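# Sort stickered items into matching-color containers with four arms

## Task

Put every item into the container whose color matches the color of the sticker on that item.

## Robot and tools

ROBOTS. Four identical i2rt Big YAM arms: arm1, arm2, arm3, arm4. Each has six revolute joints, a two-finger gripper and a wrist camera that sits on top of the hand looking toward the fingertips. Reach is roughly 1.0 m from the joint1 axis. Fixed room cameras: cam_room_a1, cam_room_a2, cam_room_b1, cam_room_b2. Wrist cameras: arm1_cam_wrist to arm4_cam_wrist.

FRAMES. Everything uses one scene frame, metres, origin on the floor, +z up. Calibrated feet (base_link), each facing its own +x: arm1 (-0.644, +1.377, +0.914) quat_wxyz (+0.682, +0.007, +0.004, +0.731); arm2 (-0.655, -0.555, +0.928) (+0.747, +0.002, +0.000, -0.665); arm3 (+0.651, -1.332, +0.868) (+0.663, -0.004, -0.006, -0.748); arm4 (+0.648, +0.477, +0.879) (+0.687, +0.001, +0.003, +0.727). The printed hand is the point between the finger pads, about 1 cm short of the tips; fingers extend along the hand's +z, and open/close along its y. Printed positions drift more at long reach, and hands often settle a centimetre or more from the requested pose.

TOOL move. Arguments: optional keys arm1..arm4 and cameras. An arm key omitted receives nothing new (but may keep pushing toward an older target). Each arm object may hold:
- joints: absolute joint targets by name, in radians or metres: joint1_rad -2.879..2.879 (base yaw, positive counter-clockwise viewed from above, 0 = along foot's +x); joint2_rad 0..3.141 (shoulder, 0 = upper arm pointing back, increasing lifts it up then forward); joint3_rad 0..3.019 (elbow, 0 = folded, increasing opens); joint4_rad -1.692..1.57 (wrist pitch, positive tilts fingers up); joint5_rad -1.57..1.57 (sideways swing, positive to the arm's right); joint6_rad -2.094..2.094 (roll, positive clockwise seen from behind the hand); gripper_m 0..0.093 (absolute fingertip gap). Done tolerances: ±0.045, ±0.14, ±0.09, ±0.055, ±0.03, ±0.035 rad, ±0.003 m.
- target: one list of 7 numbers [x, y, z, qw, qx, qy, qz], an absolute hand pose in the scene frame, same layout as the hand line. The hand travels a straight line from its current hand_target toward it. With target, joints may contain only gripper_m.
- speed: top path speed in m/s, 0.002 to 0.5, default 0.25; only allowed with target. Rotation is capped at twice that number in rad/s.
All motions in one call start together; all hand paths share one end time set by the slowest. Paths last 0.5 to 10 s, and an action at most 15 s. Hands may lag, stray, or overshoot speed when the arm is nearly straight. Paths ignore obstacles and other arms. cameras: list of names, or "all"/omitted for all, [] for none. A call with no arm actions just reports state and images.

TOOL wait: seconds 0 to 10, plus cameras; commands nothing, returns state and images.
TOOL zoom_image: camera name and region [x0, y0, x1, y1] in pixels from the top-left, at most 504 by 504, on that camera's latest image.
TOOL read_manual: licence text only.
TOOL finished_scene: scene number; ends the scene irreversibly, so call it only once the items are all packed and resting. Make no other calls after it in the same reply.

RESULTS. Per robot: joint_positions, Joint velocities (rad/s, gripper m/s; "within noise" when still), joint torques (arm joints, N m, include gravity, biased and noisy; joints 3 and 4 wrap at ±28), hand, hand_target, joint_status, hand_status, on_its_own. The move line reports each moved arm as done or its worst status. off_target: stopped short and maybe still pushing. time_out: the arm keeps a nearby target and may creep there later; resend reported positions to relax it. not_followed / "joint command not followed" / "pose unreachable": a self- and arm-collision check rejected the targets; the gripper part still runs, and the arm may keep retrying. A robot under "as last shown" was not commanded; its lines repeat the previous values. Images may be slightly older than the state; the pictures line gives their order. If a call is refused or a stop interrupts it, the remaining move/wait/finished_scene calls in that reply are skipped.

GRIPPING. Open well above the object before descending. On a rigid part at full force the reading is up to ~0.005 m under the part width (some grippers ~0.002 wider). Empty and closed reads 0.000-0.003. Command roughly 0.005 m below the touch reading for a firm grip, deeper for small, soft or round items; less crushes soft things less. Release by commanding well above the reading.

AVOID. Never push items off the work area or onto the floor. Avoid drops from height, releasing while moving, slamming into tables or heavy things. Arms keep pushing on contact and do not report it. Do not let two arms press on each other, and never close a gripper on another arm's fingers; the clearance check misses fingers, gripper housings and cameras. Sustained holding, stretched postures or unreachable poses heat motors: MOTOR HOT appears at 85 °C, and at 100 °C that arm goes limp for 30-60 s (OVER-TEMPERATURE FAULT; keys then read limit_stop_at_motor_heat, so resend targets). Loose objects may occasionally be nudged by outside disturbances. Smooth motion, little effort and quick completion are preferred.

Each tool is called after "Call:" as a command line: name --argument value for each argument, lists and objects as JSON in quotes; but a table of rows of numbers goes row by row, as --pt "numbers of a row", without its own name.

## Session

Call:
move

Scene clock: 0.00 s.
Joint torques (N m): no reading
Motor temperatures (°C): arm1=[22 24 25 23 21 21 21] | arm2=[24 24 24 22 22 20 23] | arm3=[24 24 23 24 24 23 23] | arm4=[23 21 22 22 25 21 24]
Heat: arm1: hottest joint3_rad 25 °C; arm2: hottest joint1_rad 24 °C; arm3: hottest joint1_rad 24 °C; arm4: hottest joint5_rad 25 °C.
Joint velocities: within noise
arm1.joint_positions: joint1_rad=-0.126 joint2_rad=+0.534 joint3_rad=+1.403 joint4_rad=-1.611 joint5_rad=-0.026 joint6_rad=-0.127 gripper_m=+0.09396
arm1.joint_status: not commanded
arm1.hand: x=-0.6307 y=+1.5360 z=+1.4200 quat_wxyz=(-0.298, +0.671, -0.622, -0.272) (m; scene frame)
arm1.hand_target: x=-0.6306 y=+1.5343 z=+1.4312 quat_wxyz=(-0.308, +0.666, -0.618, -0.280) (m; scene frame)
arm1.hand_status: not commanded
arm2.joint_positions: joint1_rad=-0.045 joint2_rad=+0.390 joint3_rad=+1.428 joint4_rad=-1.186 joint5_rad=+0.166 joint6_rad=-0.774 gripper_m=+0.09396
arm2.joint_status: not commanded
arm2.hand: x=-0.6758 y=-0.6937 z=+1.5575 quat_wxyz=(-0.217, -0.319, -0.688, +0.615) (m; scene frame)
arm2.hand_target: x=-0.6762 y=-0.6874 z=+1.5650 quat_wxyz=(-0.221, -0.317, -0.681, +0.622) (m; scene frame)
arm2.hand_status: not commanded
arm3.joint_positions: joint1_rad=+0.075 joint2_rad=+0.276 joint3_rad=+1.523 joint4_rad=-1.599 joint5_rad=-0.185 joint6_rad=-0.597 gripper_m=+0.09396
arm3.joint_status: not commanded
arm3.hand: x=+0.6806 y=-1.3526 z=+1.4445 quat_wxyz=(-0.326, -0.350, -0.735, +0.481) (m; scene frame)
arm3.hand_target: x=+0.6807 y=-1.3504 z=+1.4501 quat_wxyz=(-0.328, -0.347, -0.731, +0.487) (m; scene frame)
arm3.hand_status: not commanded
arm4.joint_positions: joint1_rad=+0.109 joint2_rad=+0.555 joint3_rad=+1.556 joint4_rad=-1.251 joint5_rad=+0.178 joint6_rad=-0.775 gripper_m=+0.09396
arm4.joint_status: not commanded
arm4.hand: x=+0.6523 y=+0.6619 z=+1.5271 quat_wxyz=(-0.572, +0.731, -0.297, -0.221) (m; scene frame)
arm4.hand_target: x=+0.6532 y=+0.6568 z=+1.5356 quat_wxyz=(-0.580, +0.725, -0.296, -0.226) (m; scene frame)
arm4.hand_status: not commanded
pictures: arm1_cam_wrist, arm2_cam_wrist, arm3_cam_wrist, arm4_cam_wrist, cam_room_a1, cam_room_a2, cam_room_b1, cam_room_b2
Images, in order (width x height): arm1_cam_wrist 672x504, arm2_cam_wrist 672x504, arm3_cam_wrist 672x504, arm4_cam_wrist 672x504, cam_room_a1 672x504, cam_room_a2 672x504, cam_room_b1 672x504, cam_room_b2 672x504.

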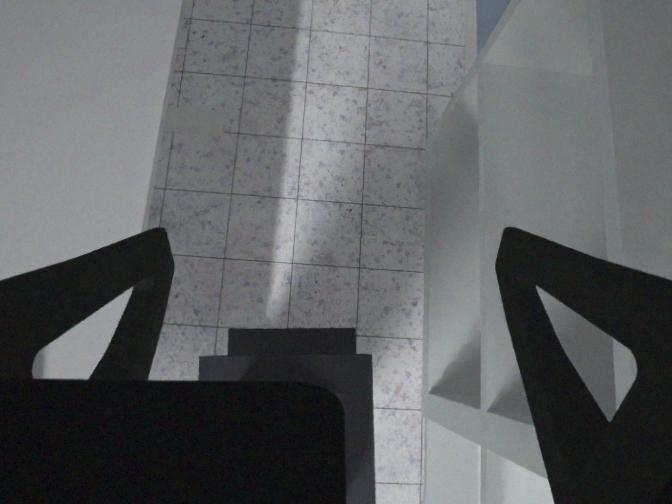

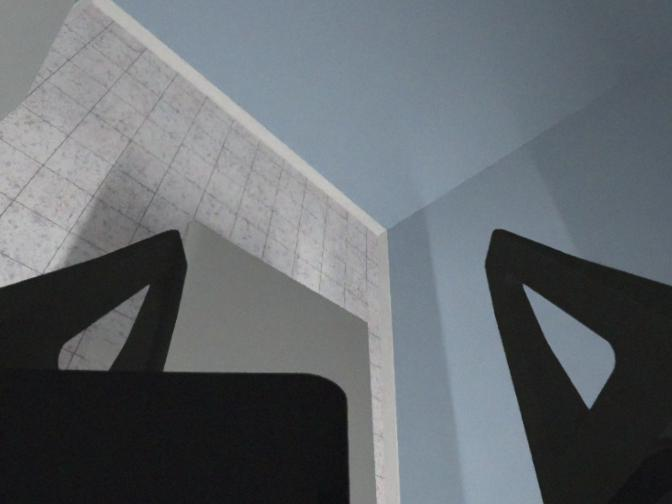

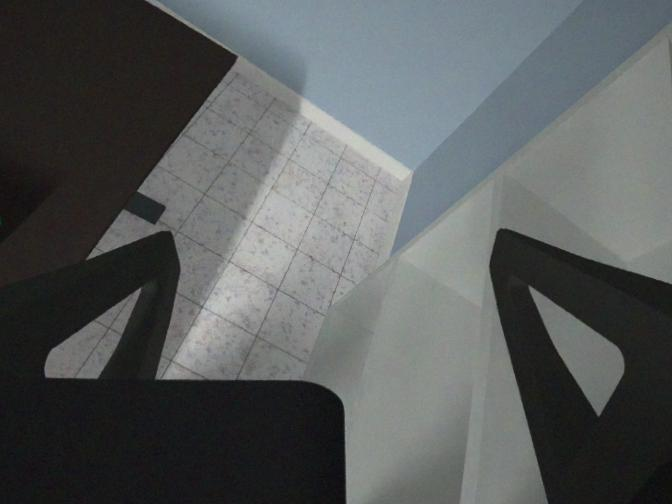

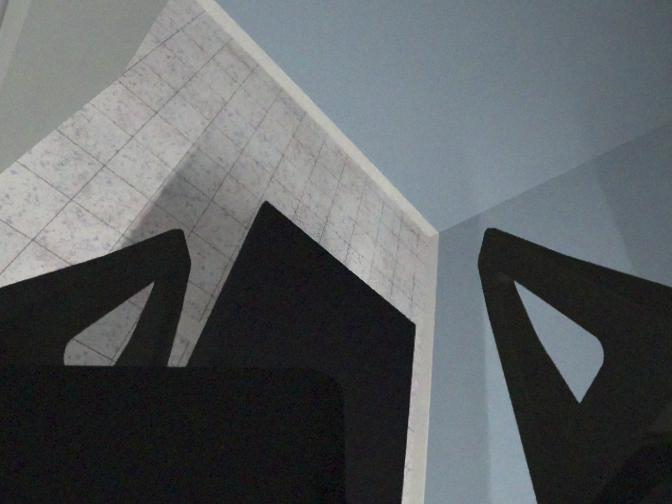

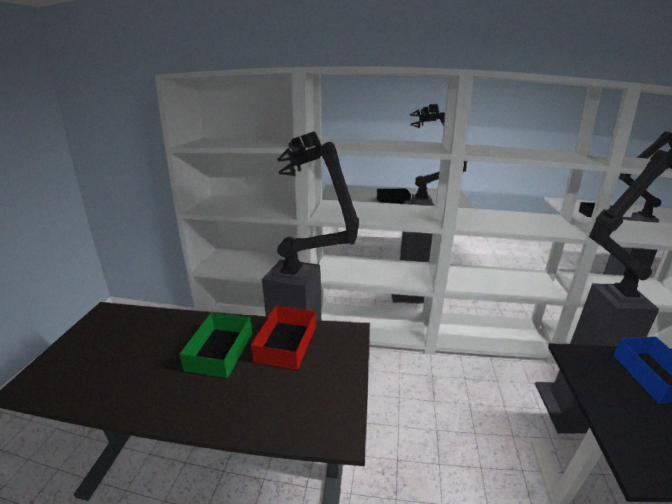

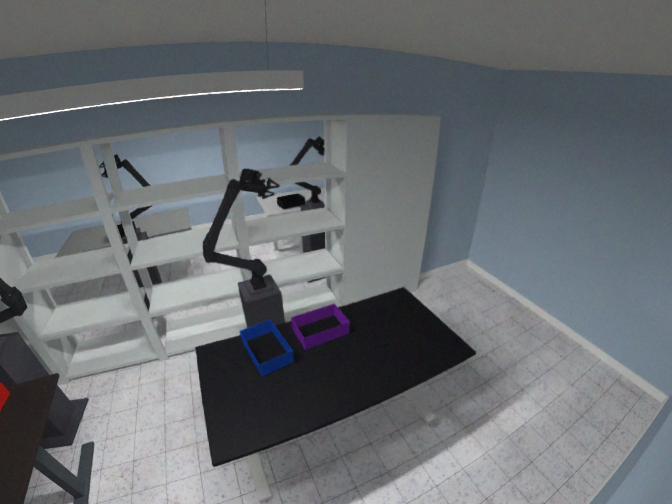

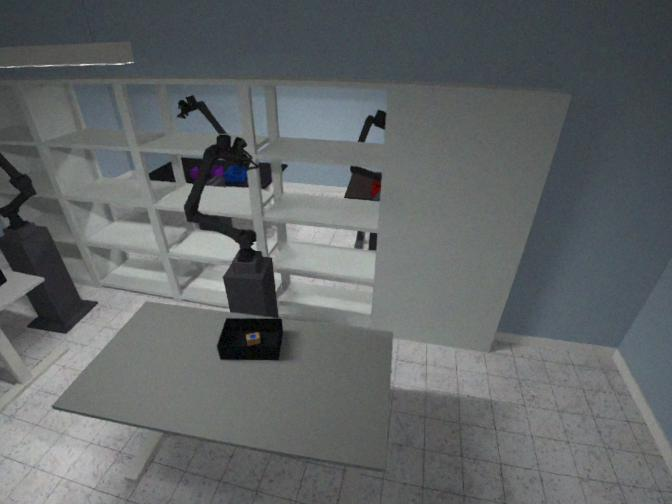

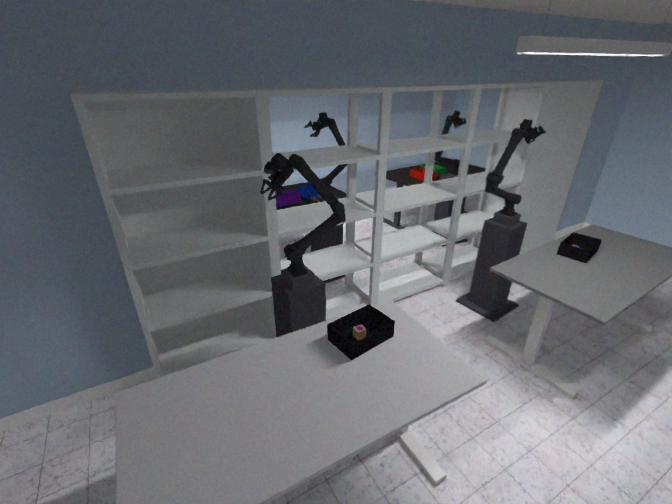

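Call:
zoom_image --camera "cam_room_a1" --region '[150, 50, 654, 380]'

Call:
zoom_image --camera "cam_room_a2" --region '[0, 100, 480, 440]'

Call:
zoom_image --camera "cam_room_b1" --region '[0, 70, 450, 470]'

Call:
zoom_image --camera "cam_room_b2" --region '[80, 80, 580, 480]'

Scaled by 1.000.

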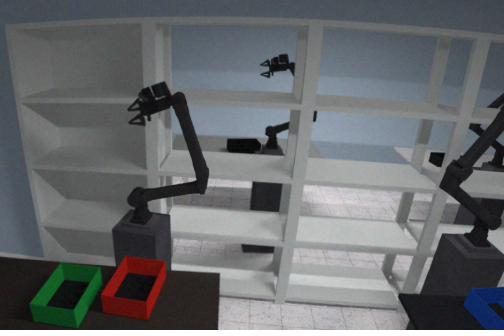

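Scaled by 1.050.

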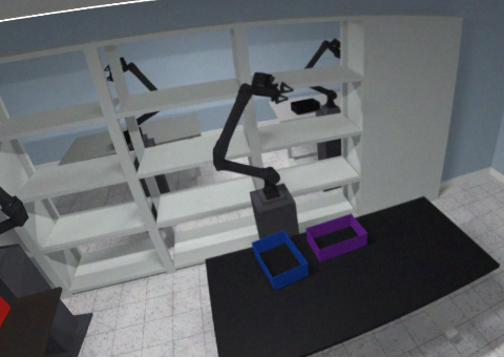

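Scaled by 1.120.

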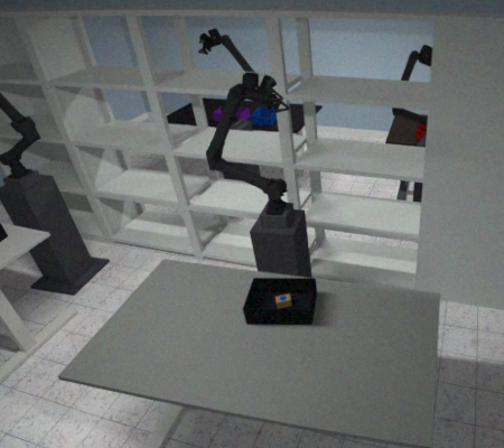

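Scaled by 1.008.

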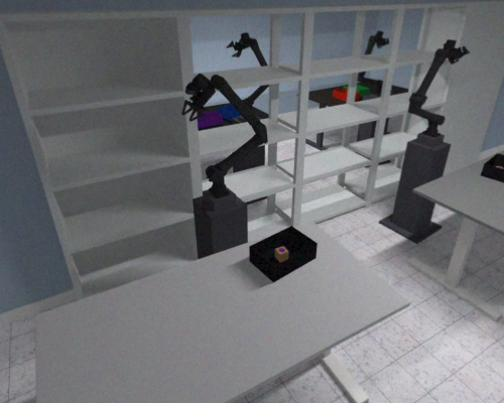

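Call:
move --arm1 '{"joints": {"joint1_rad": 1.5, "joint2_rad": 1.3, "joint3_rad": 1.5, "joint4_rad": -1.6, "joint5_rad": 0, "joint6_rad": 0}}' --arm2 '{"joints": {"joint1_rad": -1.686, "joint2_rad": 1.3, "joint3_rad": 1.5, "joint4_rad": -1.6, "joint5_rad": 0, "joint6_rad": 0}}' --arm3 '{"joints": {"joint1_rad": 1.69, "joint2_rad": 1.3, "joint3_rad": 1.5, "joint4_rad": -1.6, "joint5_rad": 0, "joint6_rad": 0}}' --arm4 '{"joints": {"joint1_rad": -1.627, "joint2_rad": 1.3, "joint3_rad": 1.5, "joint4_rad": -1.6, "joint5_rad": 0, "joint6_rad": 0}}'

Scene clock: 60.83 s.
Joint torques (N m): arm1=[-1.55 -8.53 12.38 0.79 0.14 0.07] | arm2=[0.73 -12.81 11.45 0.54 -0.02 0.2] | arm3=[1.44 -11.99 9.57 0.09 0.05 0.03] | arm4=[1.26 -12.16 9.61 -0.05 0.07 0.15]
Motor temperatures (°C): arm1=[22 24 29 24 21 21 21] | arm2=[24 25 27 23 22 20 23] | arm3=[24 25 24 24 24 23 23] | arm4=[23 22 27 22 25 21 24]
Heat: arm1: hottest joint3_rad 29 °C; arm2: hottest joint3_rad 27 °C; arm3: hottest joint2_rad 25 °C; arm4: hottest joint3_rad 27 °C.
move: arm1 done; arm2 done; arm3 done; arm4 done
Joint velocities: within noise
arm1.joint_positions: joint1_rad=+1.501 joint2_rad=+1.315 joint3_rad=+1.480 joint4_rad=-1.599 joint5_rad=-0.002 joint6_rad=-0.006 gripper_m=+0.09398
arm1.joint_status: all done
arm1.hand: x=-1.0407 y=+1.3771 z=+1.2515 quat_wxyz=(-0.001, +0.997, +0.002, -0.076) (m; scene frame)
arm1.hand_target: x=-1.0408 y=+1.3777 z=+1.2652 quat_wxyz=(-0.001, +0.996, -0.001, -0.093) (m; scene frame)
arm1.hand_status: not commanded
arm2.joint_positions: joint1_rad=-1.688 joint2_rad=+1.311 joint3_rad=+1.497 joint4_rad=-1.588 joint5_rad=+0.000 joint6_rad=-0.013 gripper_m=+0.09397
arm2.joint_status: all done
arm2.hand: x=-1.0630 y=-0.5559 z=+1.2675 quat_wxyz=(+0.002, -0.996, -0.007, +0.083) (m; scene frame)
arm2.hand_target: x=-1.0582 y=-0.5566 z=+1.2725 quat_wxyz=(+0.002, -0.996, -0.001, +0.084) (m; scene frame)
arm2.hand_status: not commanded
arm3.joint_positions: joint1_rad=+1.686 joint2_rad=+1.312 joint3_rad=+1.489 joint4_rad=-1.596 joint5_rad=-0.001 joint6_rad=-0.008 gripper_m=+0.09398
arm3.joint_status: all done
arm3.hand: x=+1.0545 y=-1.3296 z=+1.2042 quat_wxyz=(-0.077, +0.002, -0.997, +0.007) (m; scene frame)
arm3.hand_target: x=+1.0529 y=-1.3278 z=+1.2130 quat_wxyz=(-0.086, +0.000, -0.996, +0.007) (m; scene frame)
arm3.hand_status: not commanded
arm4.joint_positions: joint1_rad=-1.630 joint2_rad=+1.311 joint3_rad=+1.486 joint4_rad=-1.589 joint5_rad=+0.000 joint6_rad=-0.013 gripper_m=+0.09398
arm4.joint_status: all done
arm4.hand: x=+1.0545 y=+0.4768 z=+1.2125 quat_wxyz=(-0.075, +0.005, -0.997, +0.002) (m; scene frame)
arm4.hand_target: x=+1.0520 y=+0.4783 z=+1.2224 quat_wxyz=(-0.083, +0.000, -0.997, +0.002) (m; scene frame)
arm4.hand_status: not commanded
pictures: arm1_cam_wrist, arm2_cam_wrist, arm3_cam_wrist, arm4_cam_wrist, cam_room_a1, cam_room_a2, cam_room_b1, cam_room_b2
Images, in order (width x height): arm1_cam_wrist 672x504, arm2_cam_wrist 672x504, arm3_cam_wrist 672x504, arm4_cam_wrist 672x504, cam_room_a1 672x504, cam_room_a2 672x504, cam_room_b1 672x504, cam_room_b2 672x504.

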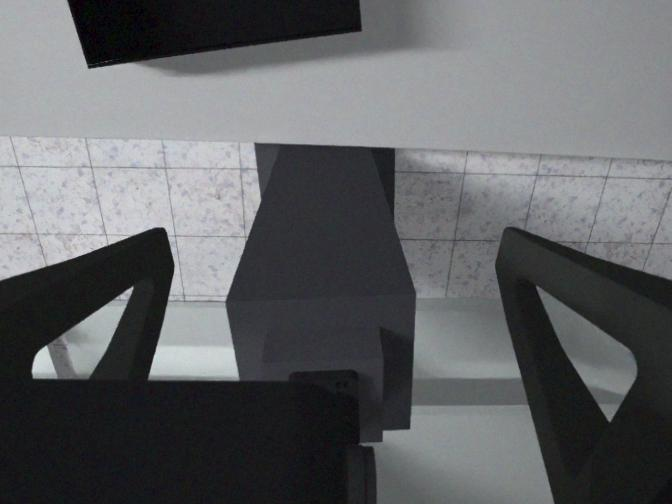

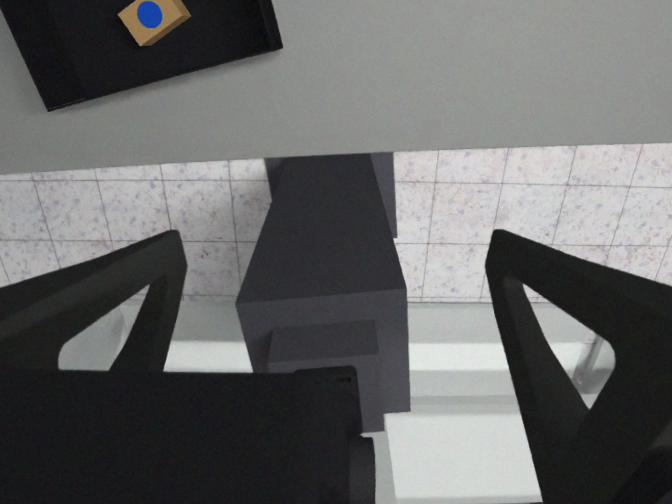

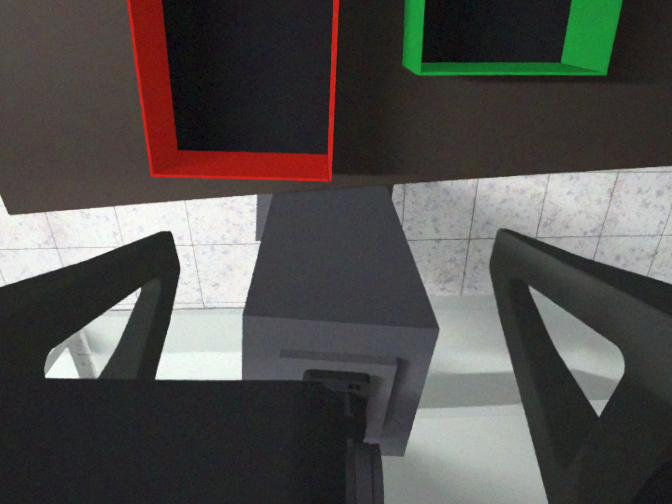

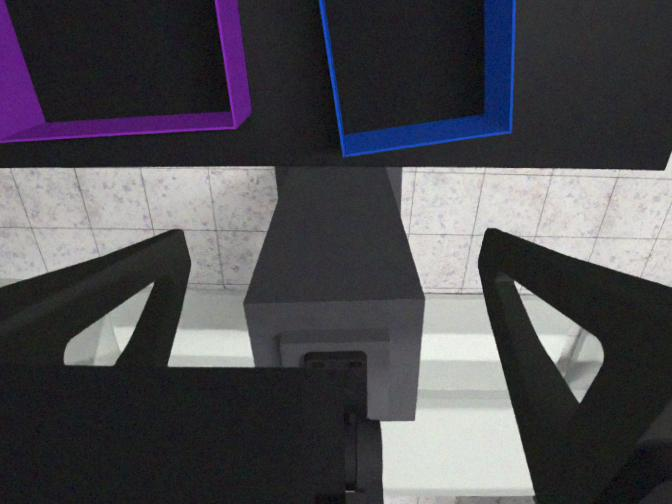

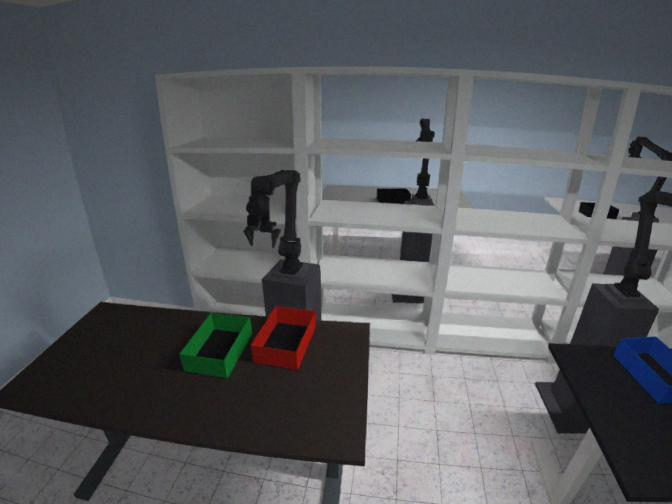

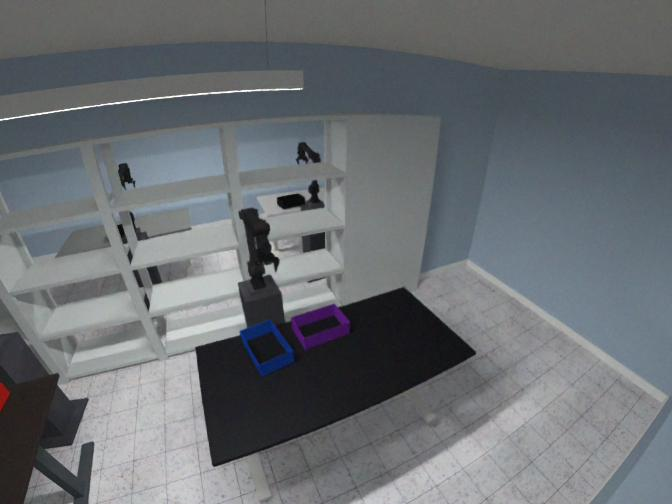

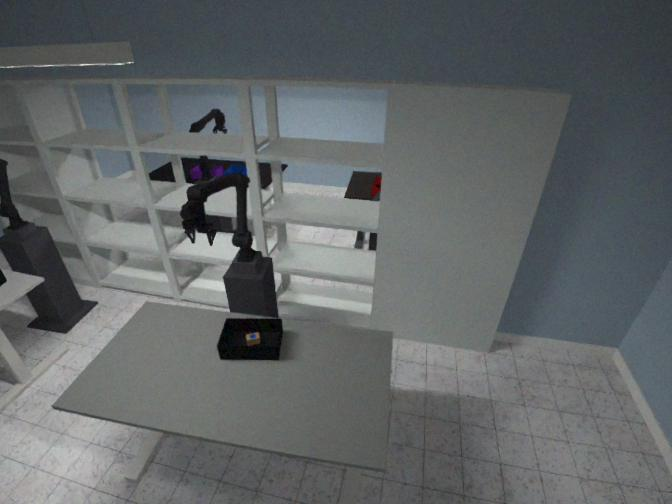

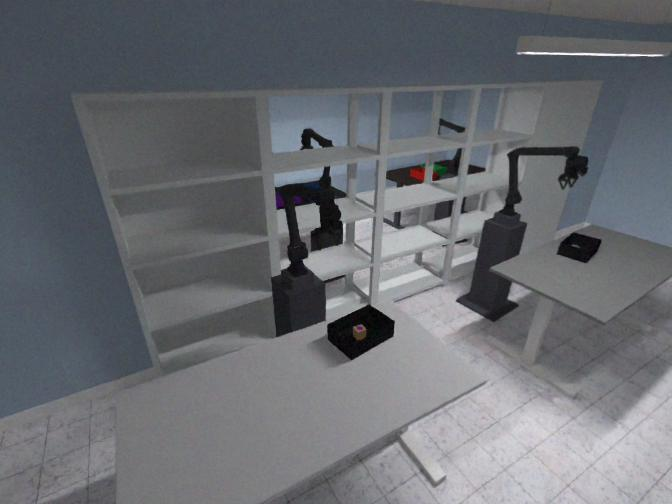

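Call:
move --arm1 '{"joints": {"joint1_rad": 1.5, "joint2_rad": 1.012, "joint3_rad": 1.0, "joint4_rad": -0.887}}' --arm2 '{"joints": {"joint1_rad": -1.686, "joint2_rad": 1.012, "joint3_rad": 1.0, "joint4_rad": -0.887}}' --arm3 '{"joints": {"joint1_rad": -1.45, "joint2_rad": 0.13, "joint3_rad": 0.887, "joint4_rad": -0.757}}' --arm4 '{"joints": {"joint1_rad": 1.514, "joint2_rad": 0.13, "joint3_rad": 0.887, "joint4_rad": -0.757}}'

Scene clock: 82.57 s.
Joint torques (N m): arm1=[-1.67 -3.78 12.63 2.39 0.08 0.1] | arm2=[0.85 -7.18 11.71 2.77 -0.03 0.19] | arm3=[0.5 6.53 7.45 2.4 -0.09 0.01] | arm4=[1.49 6.18 7.2 2.02 0.16 0.16]
Motor temperatures (°C): arm1=[22 24 31 23 21 21 21] | arm2=[24 25 29 22 22 20 23] | arm3=[24 25 25 24 24 23 23] | arm4=[23 22 27 22 24 21 24]
Heat: arm1: hottest joint3_rad 31 °C; arm2: hottest joint3_rad 29 °C; arm3: hottest joint2_rad 25 °C; arm4: hottest joint3_rad 27 °C.
move: arm1 done; arm2 done; arm3 done; arm4 done
Joint velocities: within noise
arm1.joint_positions: joint1_rad=+1.501 joint2_rad=+1.013 joint3_rad=+0.988 joint4_rad=-0.907 joint5_rad=-0.002 joint6_rad=-0.006 gripper_m=+0.09398
arm1.joint_status: all done
arm1.hand: x=-1.0481 y=+1.3773 z=+1.1997 quat_wxyz=(-0.002, +0.947, +0.003, -0.322) (m; scene frame)
arm1.hand_target: x=-1.0542 y=+1.3778 z=+1.2094 quat_wxyz=(-0.001, +0.941, +0.000, -0.337) (m; scene frame)
arm1.hand_status: not commanded
arm2.joint_positions: joint1_rad=-1.688 joint2_rad=+1.004 joint3_rad=+1.006 joint4_rad=-0.905 joint5_rad=+0.000 joint6_rad=-0.013 gripper_m=+0.09397
arm2.joint_status: all done
arm2.hand: x=-1.0671 y=-0.5558 z=+1.2198 quat_wxyz=(+0.004, -0.945, -0.007, +0.327) (m; scene frame)
arm2.hand_target: x=-1.0706 y=-0.5564 z=+1.2162 quat_wxyz=(+0.001, -0.944, -0.001, +0.329) (m; scene frame)
arm2.hand_status: not commanded
arm3.joint_positions: joint1_rad=-1.441 joint2_rad=+0.121 joint3_rad=+0.891 joint4_rad=-0.773 joint5_rad=+0.002 joint6_rad=-0.006 gripper_m=+0.09400
arm3.joint_status: all done
arm3.hand: x=+0.4737 y=-1.3255 z=+1.3759 quat_wxyz=(-0.005, -0.709, +0.000, +0.705) (m; scene frame)
arm3.hand_target: x=+0.4694 y=-1.3242 z=+1.3765 quat_wxyz=(-0.005, -0.708, +0.005, +0.707) (m; scene frame)
arm3.hand_status: not commanded
arm4.joint_positions: joint1_rad=+1.511 joint2_rad=+0.129 joint3_rad=+0.891 joint4_rad=-0.774 joint5_rad=-0.002 joint6_rad=-0.012 gripper_m=+0.09401
arm4.joint_status: all done
arm4.hand: x=+0.4710 y=+0.4799 z=+1.3874 quat_wxyz=(-0.004, +0.709, +0.002, -0.705) (m; scene frame)
arm4.hand_target: x=+0.4695 y=+0.4796 z=+1.3892 quat_wxyz=(+0.001, +0.705, -0.001, -0.709) (m; scene frame)
arm4.hand_status: not commanded
pictures: arm1_cam_wrist, arm2_cam_wrist, arm3_cam_wrist, arm4_cam_wrist, cam_room_a1, cam_room_a2, cam_room_b1, cam_room_b2
Images, in order (width x height): arm1_cam_wrist 672x504, arm2_cam_wrist 672x504, arm3_cam_wrist 672x504, arm4_cam_wrist 672x504, cam_room_a1 672x504, cam_room_a2 672x504, cam_room_b1 672x504, cam_room_b2 672x504.

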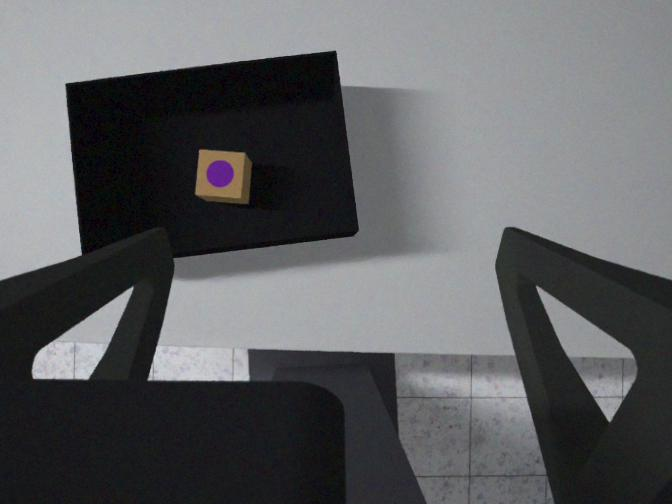

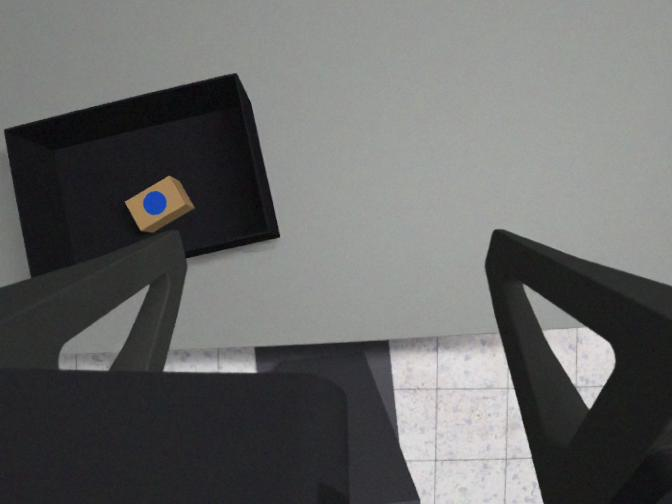

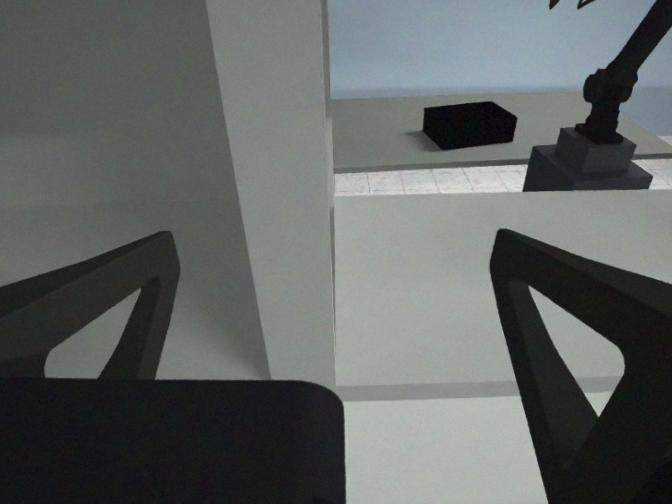

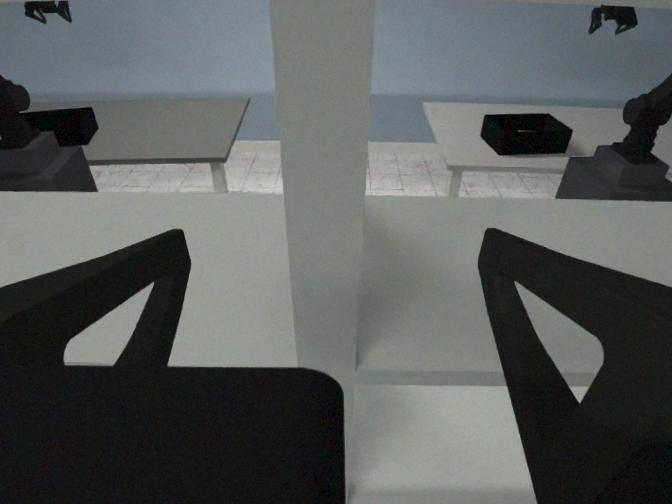

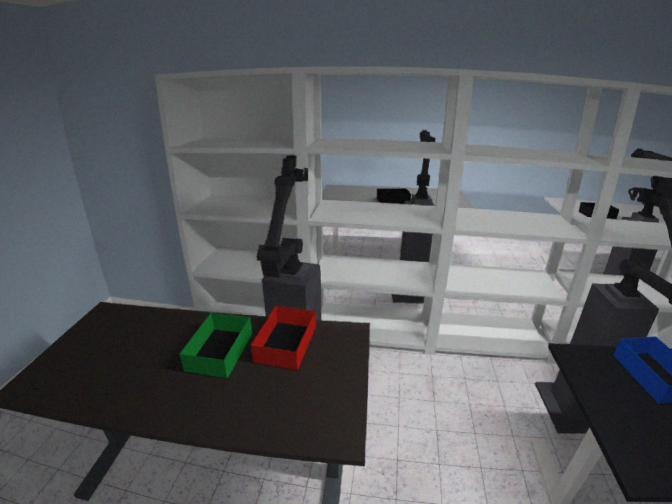

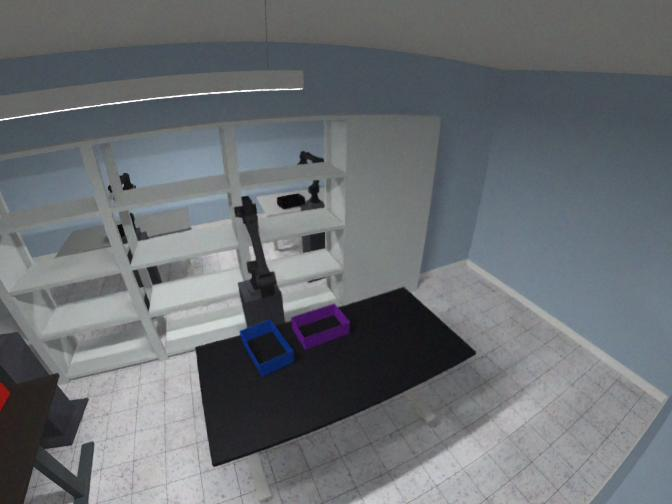

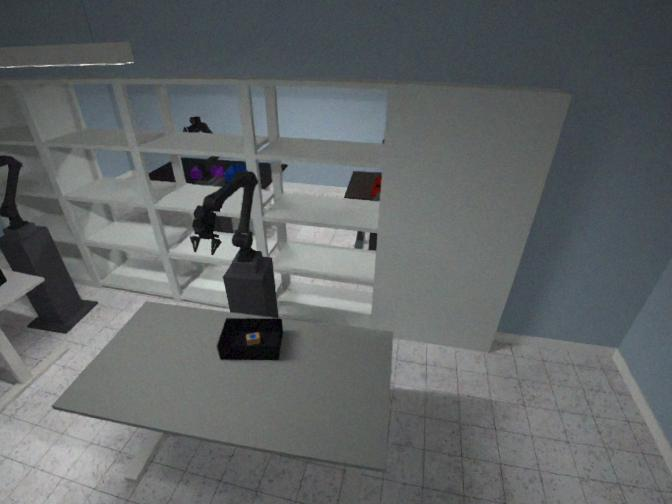

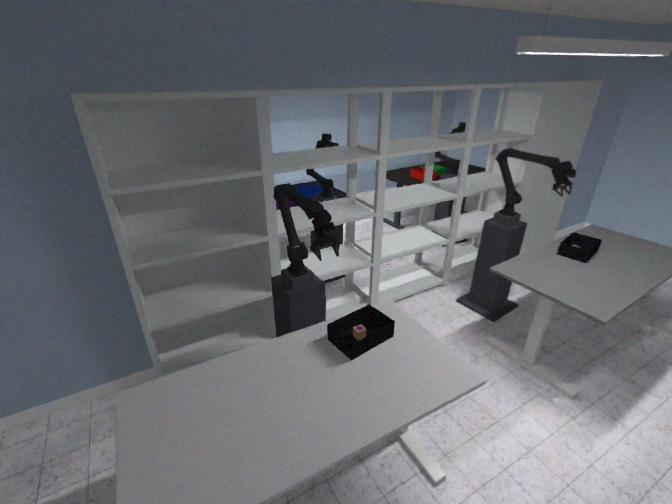

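Call:
move --arm1 '{"target": [-1.154, 1.3773, 1.2097, 0, 0.944, 0, -0.33]}' --arm2 '{"target": [-1.0706, -0.5558, 1.066, 0, 0.944, 0, -0.33]}' --arm4 '{"target": [0.471, 0.48, 1.3, 0, 0.707, 0, -0.707]}' --arm3 '{"target": [0.471, -1.225, 1.376, 0, 0.707, 0, -0.707]}' --cameras '["arm1_cam_wrist","arm2_cam_wrist","arm3_cam_wrist","arm4_cam_wrist"]'

Scene clock: 106.57 s.
Joint torques (N m): arm1=[-2.02 -7.41 17.03 1.87 -0.03 0.1] | arm2=[0.85 -7.65 10.7 2.76 -0.13 0.22] | arm3=[1.44 3.49 8.27 1.8 -0.12 -0.07] | arm4=[0.15 4.89 7.87 1.09 -0.02 0.13]
Motor temperatures (°C): arm1=[22 24 31 24 21 21 21] | arm2=[24 25 31 23 22 20 23] | arm3=[24 25 26 24 24 23 23] | arm4=[23 22 28 22 24 21 24]
Heat: arm1: hottest joint3_rad 31 °C; arm2: hottest joint3_rad 31 °C; arm3: hottest joint3_rad 26 °C; arm4: hottest joint3_rad 28 °C.
move: arm1 off_target; arm2 done; arm3 done; arm4 off_target
Joint velocities: within noise
arm1.joint_positions: joint1_rad=+1.501 joint2_rad=+1.277 joint3_rad=+1.148 joint4_rad=-0.854 joint5_rad=-0.002 joint6_rad=-0.006 gripper_m=+0.09398
arm1.joint_status: not commanded
arm1.hand: x=-1.1332 y=+1.3774 z=+1.1786 quat_wxyz=(-0.001, +0.955, +0.003, -0.297) (m; scene frame)
arm1.hand_target: x=-1.1518 y=+1.3773 z=+1.2098 quat_wxyz=(+0.000, +0.944, +0.000, -0.330) (m; scene frame)
arm1.hand_status: off_target (0.037 m and 4.0 deg from the pose sent, 0.106 m and 1.1 deg at the start)
arm2.joint_positions: joint1_rad=-1.688 joint2_rad=+1.110 joint3_rad=+0.668 joint4_rad=-0.458 joint5_rad=+0.000 joint6_rad=-0.012 gripper_m=+0.09397
arm2.joint_status: not commanded
arm2.hand: x=-1.0690 y=-0.5553 z=+1.0696 quat_wxyz=(+0.004, -0.945, -0.006, +0.328) (m; scene frame)
arm2.hand_target: x=-1.0705 y=-0.5558 z=+1.0660 quat_wxyz=(+0.000, -0.944, +0.000, +0.330) (m; scene frame)
arm2.hand_status: done (0.004 m and 0.8 deg from the pose sent, 0.154 m and 1.0 deg at the start)
arm3.joint_positions: joint1_rad=-2.886 joint2_rad=+0.346 joint3_rad=+0.868 joint4_rad=-0.552 joint5_rad=-1.413 joint6_rad=-0.033 gripper_m=+0.09400
arm3.joint_status: not commanded
arm3.hand: x=+0.4643 y=-1.2278 z=+1.3762 quat_wxyz=(+0.005, -0.709, +0.011, +0.705) (m; scene frame)
arm3.hand_target: x=+0.4639 y=-1.2259 z=+1.3760 quat_wxyz=(+0.007, -0.709, +0.007, +0.705) (m; scene frame)
arm3.hand_status: done (0.007 m and 1.5 deg from the pose sent, 0.101 m and 0.7 deg at the start; pose on its path clipped on 12 of 69 steps; a joint's target at an end of its range on 35 of 69 steps)
arm4.joint_positions: joint1_rad=+1.511 joint2_rad=+0.026 joint3_rad=+0.724 joint4_rad=-0.822 joint5_rad=-0.005 joint6_rad=-0.012 gripper_m=+0.09401
arm4.joint_status: not commanded
arm4.hand: x=+0.4662 y=+0.4791 z=+1.3032 quat_wxyz=(-0.002, +0.748, +0.004, -0.664) (m; scene frame)
arm4.hand_target: x=+0.4694 y=+0.4799 z=+1.3010 quat_wxyz=(-0.001, +0.749, -0.001, -0.663) (m; scene frame)
arm4.hand_status: off_target (0.006 m and 6.8 deg from the pose sent, 0.087 m and 0.6 deg at the start; a joint's target at an end of its range on 56 of 69 steps)
pictures: arm1_cam_wrist, arm2_cam_wrist, arm3_cam_wrist, arm4_cam_wrist
Images, in order (width x height): arm1_cam_wrist 672x504, arm2_cam_wrist 672x504, arm3_cam_wrist 672x504, arm4_cam_wrist 672x504.

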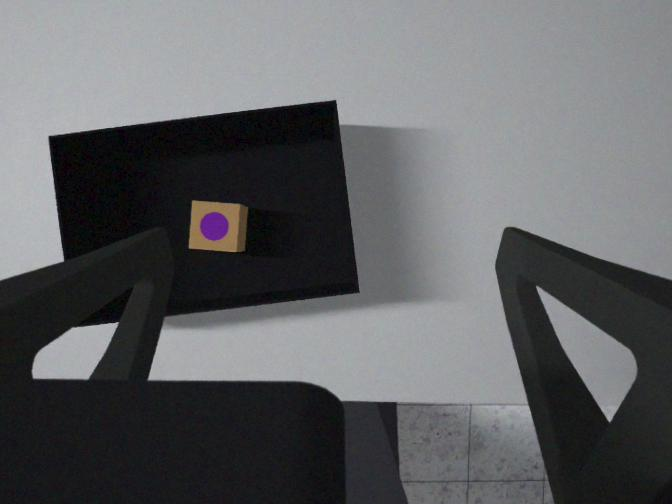

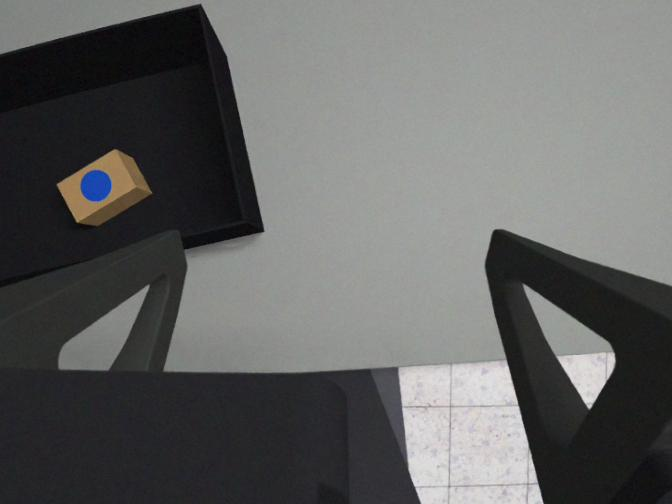

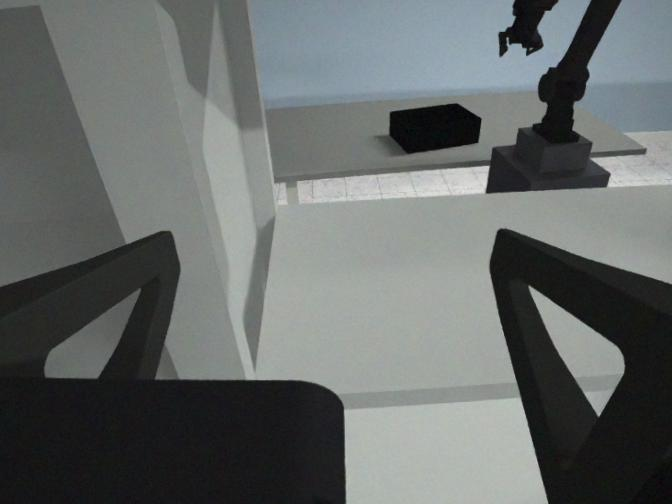

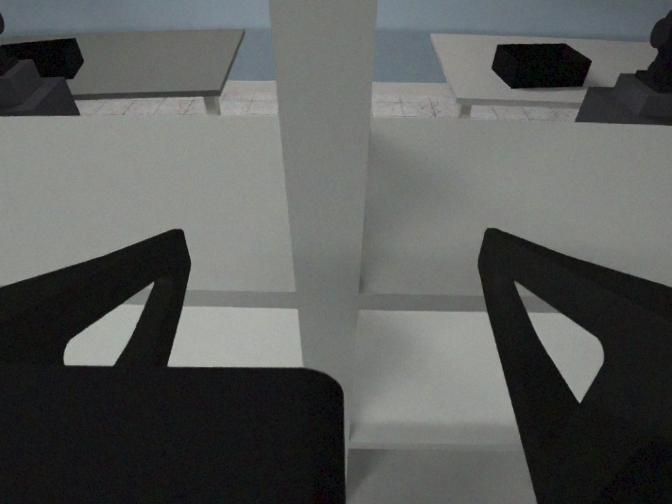

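Call:
move --arm1 '{"target": [-1.106, 1.242, 1.0, 0, 0.999, -0.044, 0], "speed": 0.4}' --arm2 '{"target": [-1.105, -0.77, 1.0, 0, 0.999, -0.044, 0], "speed": 0.4}' --cameras '["arm1_cam_wrist","arm2_cam_wrist","cam_room_b1","cam_room_b2"]'

Scene clock: 154.97 s.
Joint torques (N m): arm1=[-1.96 -12.69 13.68 -0.23 0.04 0.12] | arm2=[0.32 -16.03 13.85 0.14 -0.06 0.22] | arm3=[1.38 3.37 8.28 1.8 -0.14 -0.08] | arm4=[0.26 4.66 7.9 1.17 0.01 0.07]
Motor temperatures (°C): arm1=[22 25 40 23 21 21 21] | arm2=[24 25 31 23 22 20 23] | arm3=[24 25 27 24 24 23 23] | arm4=[23 22 30 22 24 21 24]
Heat: arm1: hottest joint3_rad 40 °C; arm2: hottest joint3_rad 31 °C; arm3: hottest joint3_rad 27 °C; arm4: hottest joint3_rad 30 °C.
move: arm1 off_target; arm2 off_target
Joint velocities: within noise
arm1.joint_positions: joint1_rad=+1.784 joint2_rad=+1.720 joint3_rad=+1.203 joint4_rad=-1.117 joint5_rad=-0.007 joint6_rad=+0.362 gripper_m=+0.09398
arm1.joint_status: not commanded
arm1.hand: x=-1.0859 y=+1.2479 z=+0.9791 quat_wxyz=(-0.008, +0.999, -0.040, +0.023) (m; scene frame)
arm1.hand_target: x=-1.1049 y=+1.2422 z=+1.0003 quat_wxyz=(+0.000, +0.999, -0.044, +0.000) (m; scene frame)
arm1.hand_status: off_target (0.030 m and 2.8 deg from the pose sent, 0.226 m and 35.0 deg at the start)
arm2.joint_positions: joint1_rad=-1.237 joint2_rad=+1.730 joint3_rad=+1.234 joint4_rad=-1.094 joint5_rad=+0.000 joint6_rad=+0.518 gripper_m=+0.09397
arm2.joint_status: not commanded
arm2.hand: x=-1.0877 y=-0.7640 z=+0.9907 quat_wxyz=(+0.006, -0.999, +0.034, -0.009) (m; scene frame)
arm2.hand_target: x=-1.1044 y=-0.7697 z=+1.0002 quat_wxyz=(+0.000, -0.999, +0.044, +0.000) (m; scene frame)
arm2.hand_status: off_target (0.021 m and 1.7 deg from the pose sent, 0.229 m and 38.8 deg at the start)
arm3, arm4: as last shown
arm3.hand: x=+0.4643 y=-1.2278 z=+1.3763 quat_wxyz=(+0.005, -0.709, +0.011, +0.705) (m; scene frame)
arm3.hand_target: x=+0.4639 y=-1.2258 z=+1.3760 quat_wxyz=(+0.007, -0.709, +0.007, +0.705) (m; scene frame)
arm4.joint_positions: joint1_rad=+1.511 joint2_rad=+0.026 joint3_rad=+0.724 joint4_rad=-0.823 joint5_rad=-0.005 joint6_rad=-0.012 gripper_m=+0.09401
arm4.hand: x=+0.4662 y=+0.4791 z=+1.3031 quat_wxyz=(-0.002, +0.748, +0.004, -0.664) (m; scene frame)
pictures: arm1_cam_wrist, arm2_cam_wrist, cam_room_b1, cam_room_b2
Images, in order (width x height): arm1_cam_wrist 672x504, arm2_cam_wrist 672x504, cam_room_b1 672x504, cam_room_b2 672x504.

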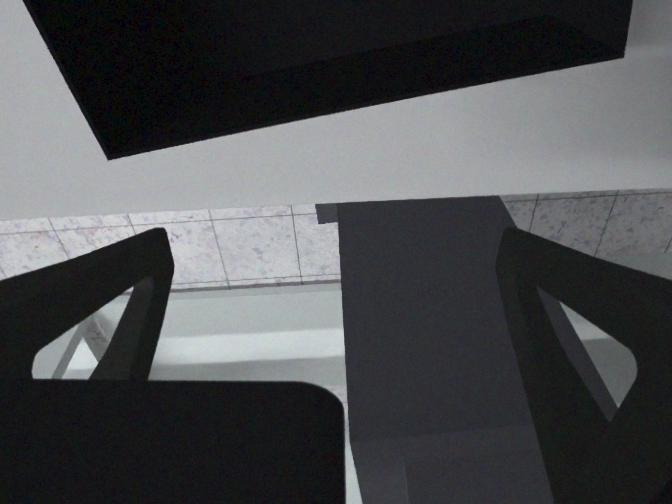

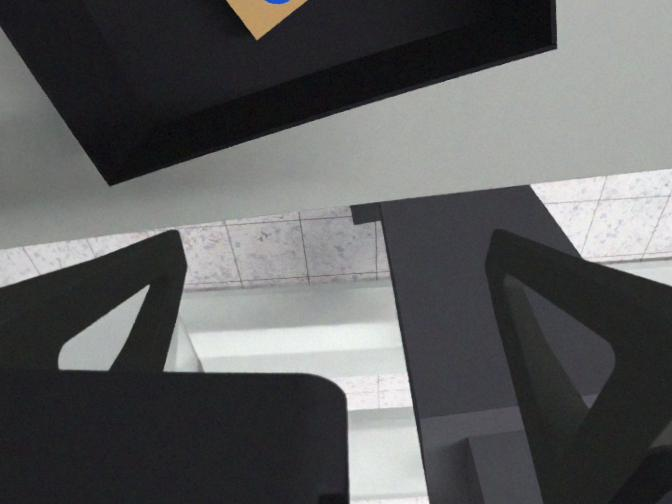

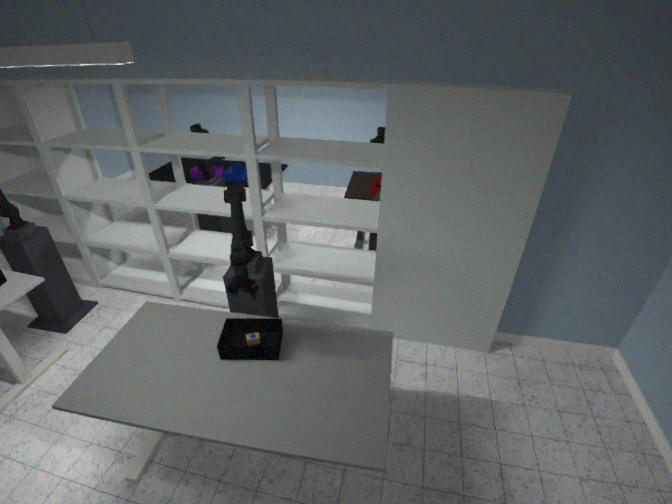

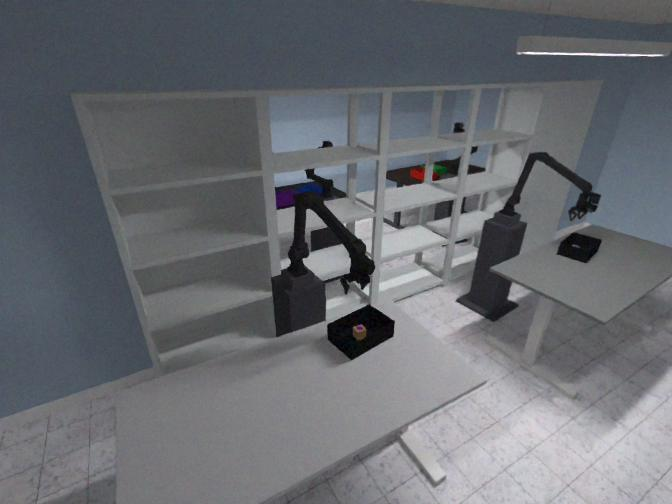

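Call:
move --arm1 '{"target": [-1.125, 1.236, 0.89, 0, 0.999, -0.044, 0], "speed": 0.4}' --arm2 '{"target": [-1.122, -0.776, 0.88, 0, 0.8638, -0.5038, 0], "speed": 0.4}' --cameras '["arm1_cam_wrist","arm2_cam_wrist","cam_room_b1","cam_room_b2"]'

Scene clock: 169.23 s.
Joint torques (N m): arm1=[-2.02 -13.39 8.75 0.87 0.04 0.11] | arm2=[0.21 -16.91 8.83 1.17 0.07 0.2] | arm3=[1.2 3.49 8.29 1.78 -0.13 -0.06] | arm4=[0.32 4.6 7.83 1.1 -0.01 0.11]
Motor temperatures (°C): arm1=[22 25 38 23 21 21 21] | arm2=[24 25 32 22 22 20 23] | arm3=[24 25 27 24 24 23 23] | arm4=[23 22 30 22 24 21 24]
Heat: arm1: hottest joint3_rad 38 °C; arm2: hottest joint3_rad 32 °C; arm3: hottest joint3_rad 27 °C; arm4: hottest joint3_rad 30 °C.
move: arm1 done; arm2 off_target
Joint velocities: within noise
arm1.joint_positions: joint1_rad=+1.784 joint2_rad=+1.907 joint3_rad=+1.203 joint4_rad=-0.894 joint5_rad=-0.007 joint6_rad=+0.365 gripper_m=+0.09398
arm1.joint_status: not commanded
arm1.hand: x=-1.1195 y=+1.2388 z=+0.8917 quat_wxyz=(-0.002, +0.999, -0.041, +0.006) (m; scene frame)
arm1.hand_target: x=-1.1249 y=+1.2359 z=+0.8901 quat_wxyz=(+0.000, +0.999, -0.044, +0.000) (m; scene frame)
arm1.hand_status: done (0.006 m and 0.8 deg from the pose sent, 0.098 m and 2.8 deg at the start)
arm2.joint_positions: joint1_rad=-1.237 joint2_rad=+1.935 joint3_rad=+1.234 joint4_rad=-0.857 joint5_rad=-0.001 joint6_rad=+1.484 gripper_m=+0.09398
arm2.joint_status: not commanded
arm2.hand: x=-1.1190 y=-0.7792 z=+0.8922 quat_wxyz=(-0.004, -0.869, +0.494, +0.003) (m; scene frame)
arm2.hand_target: x=-1.1217 y=-0.7759 z=+0.8802 quat_wxyz=(+0.000, -0.864, +0.504, +0.000) (m; scene frame)
arm2.hand_status: off_target (0.013 m and 1.4 deg from the pose sent, 0.117 m and 56.6 deg at the start)
arm3, arm4: as last shown
pictures: arm1_cam_wrist, arm2_cam_wrist, cam_room_b1, cam_room_b2
Images, in order (width x height): arm1_cam_wrist 672x504, arm2_cam_wrist 672x504, cam_room_b1 672x504, cam_room_b2 672x504.

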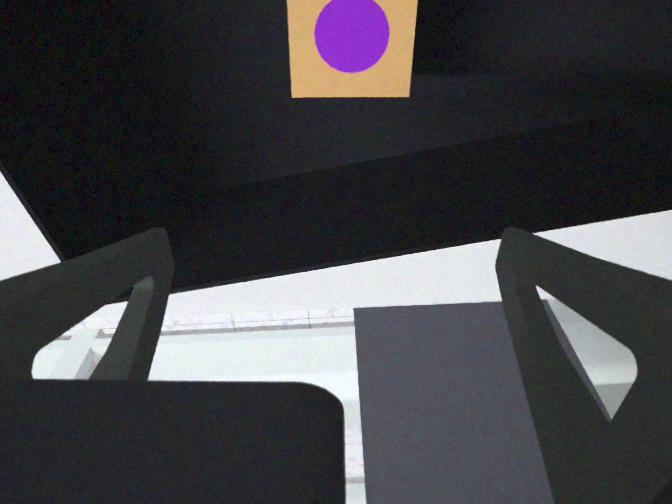

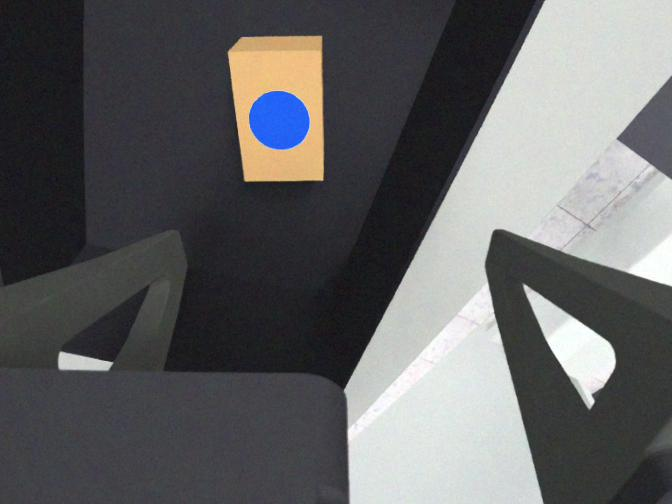

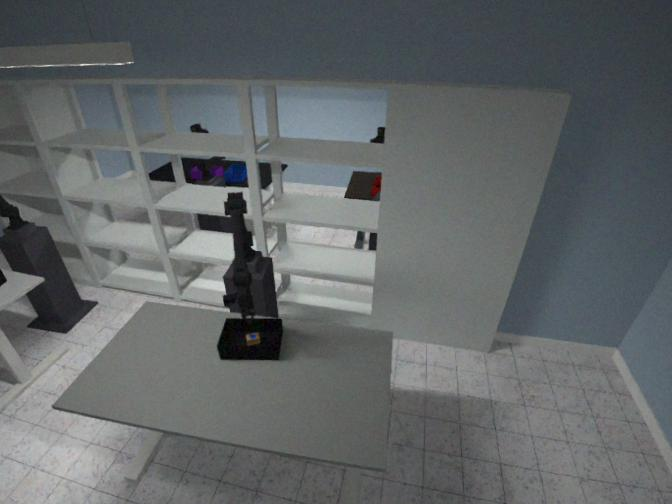

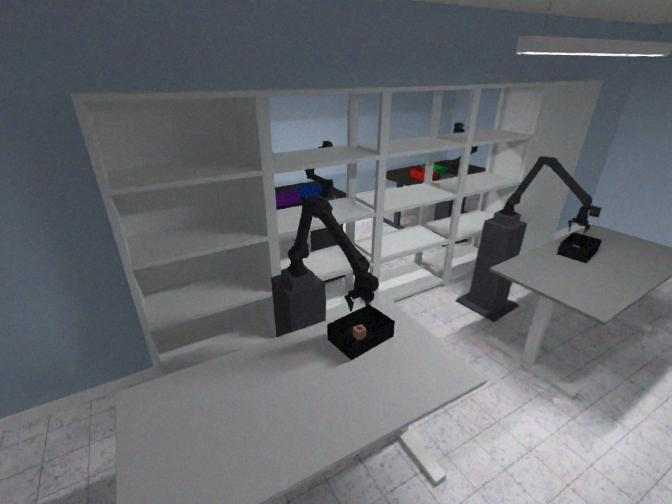

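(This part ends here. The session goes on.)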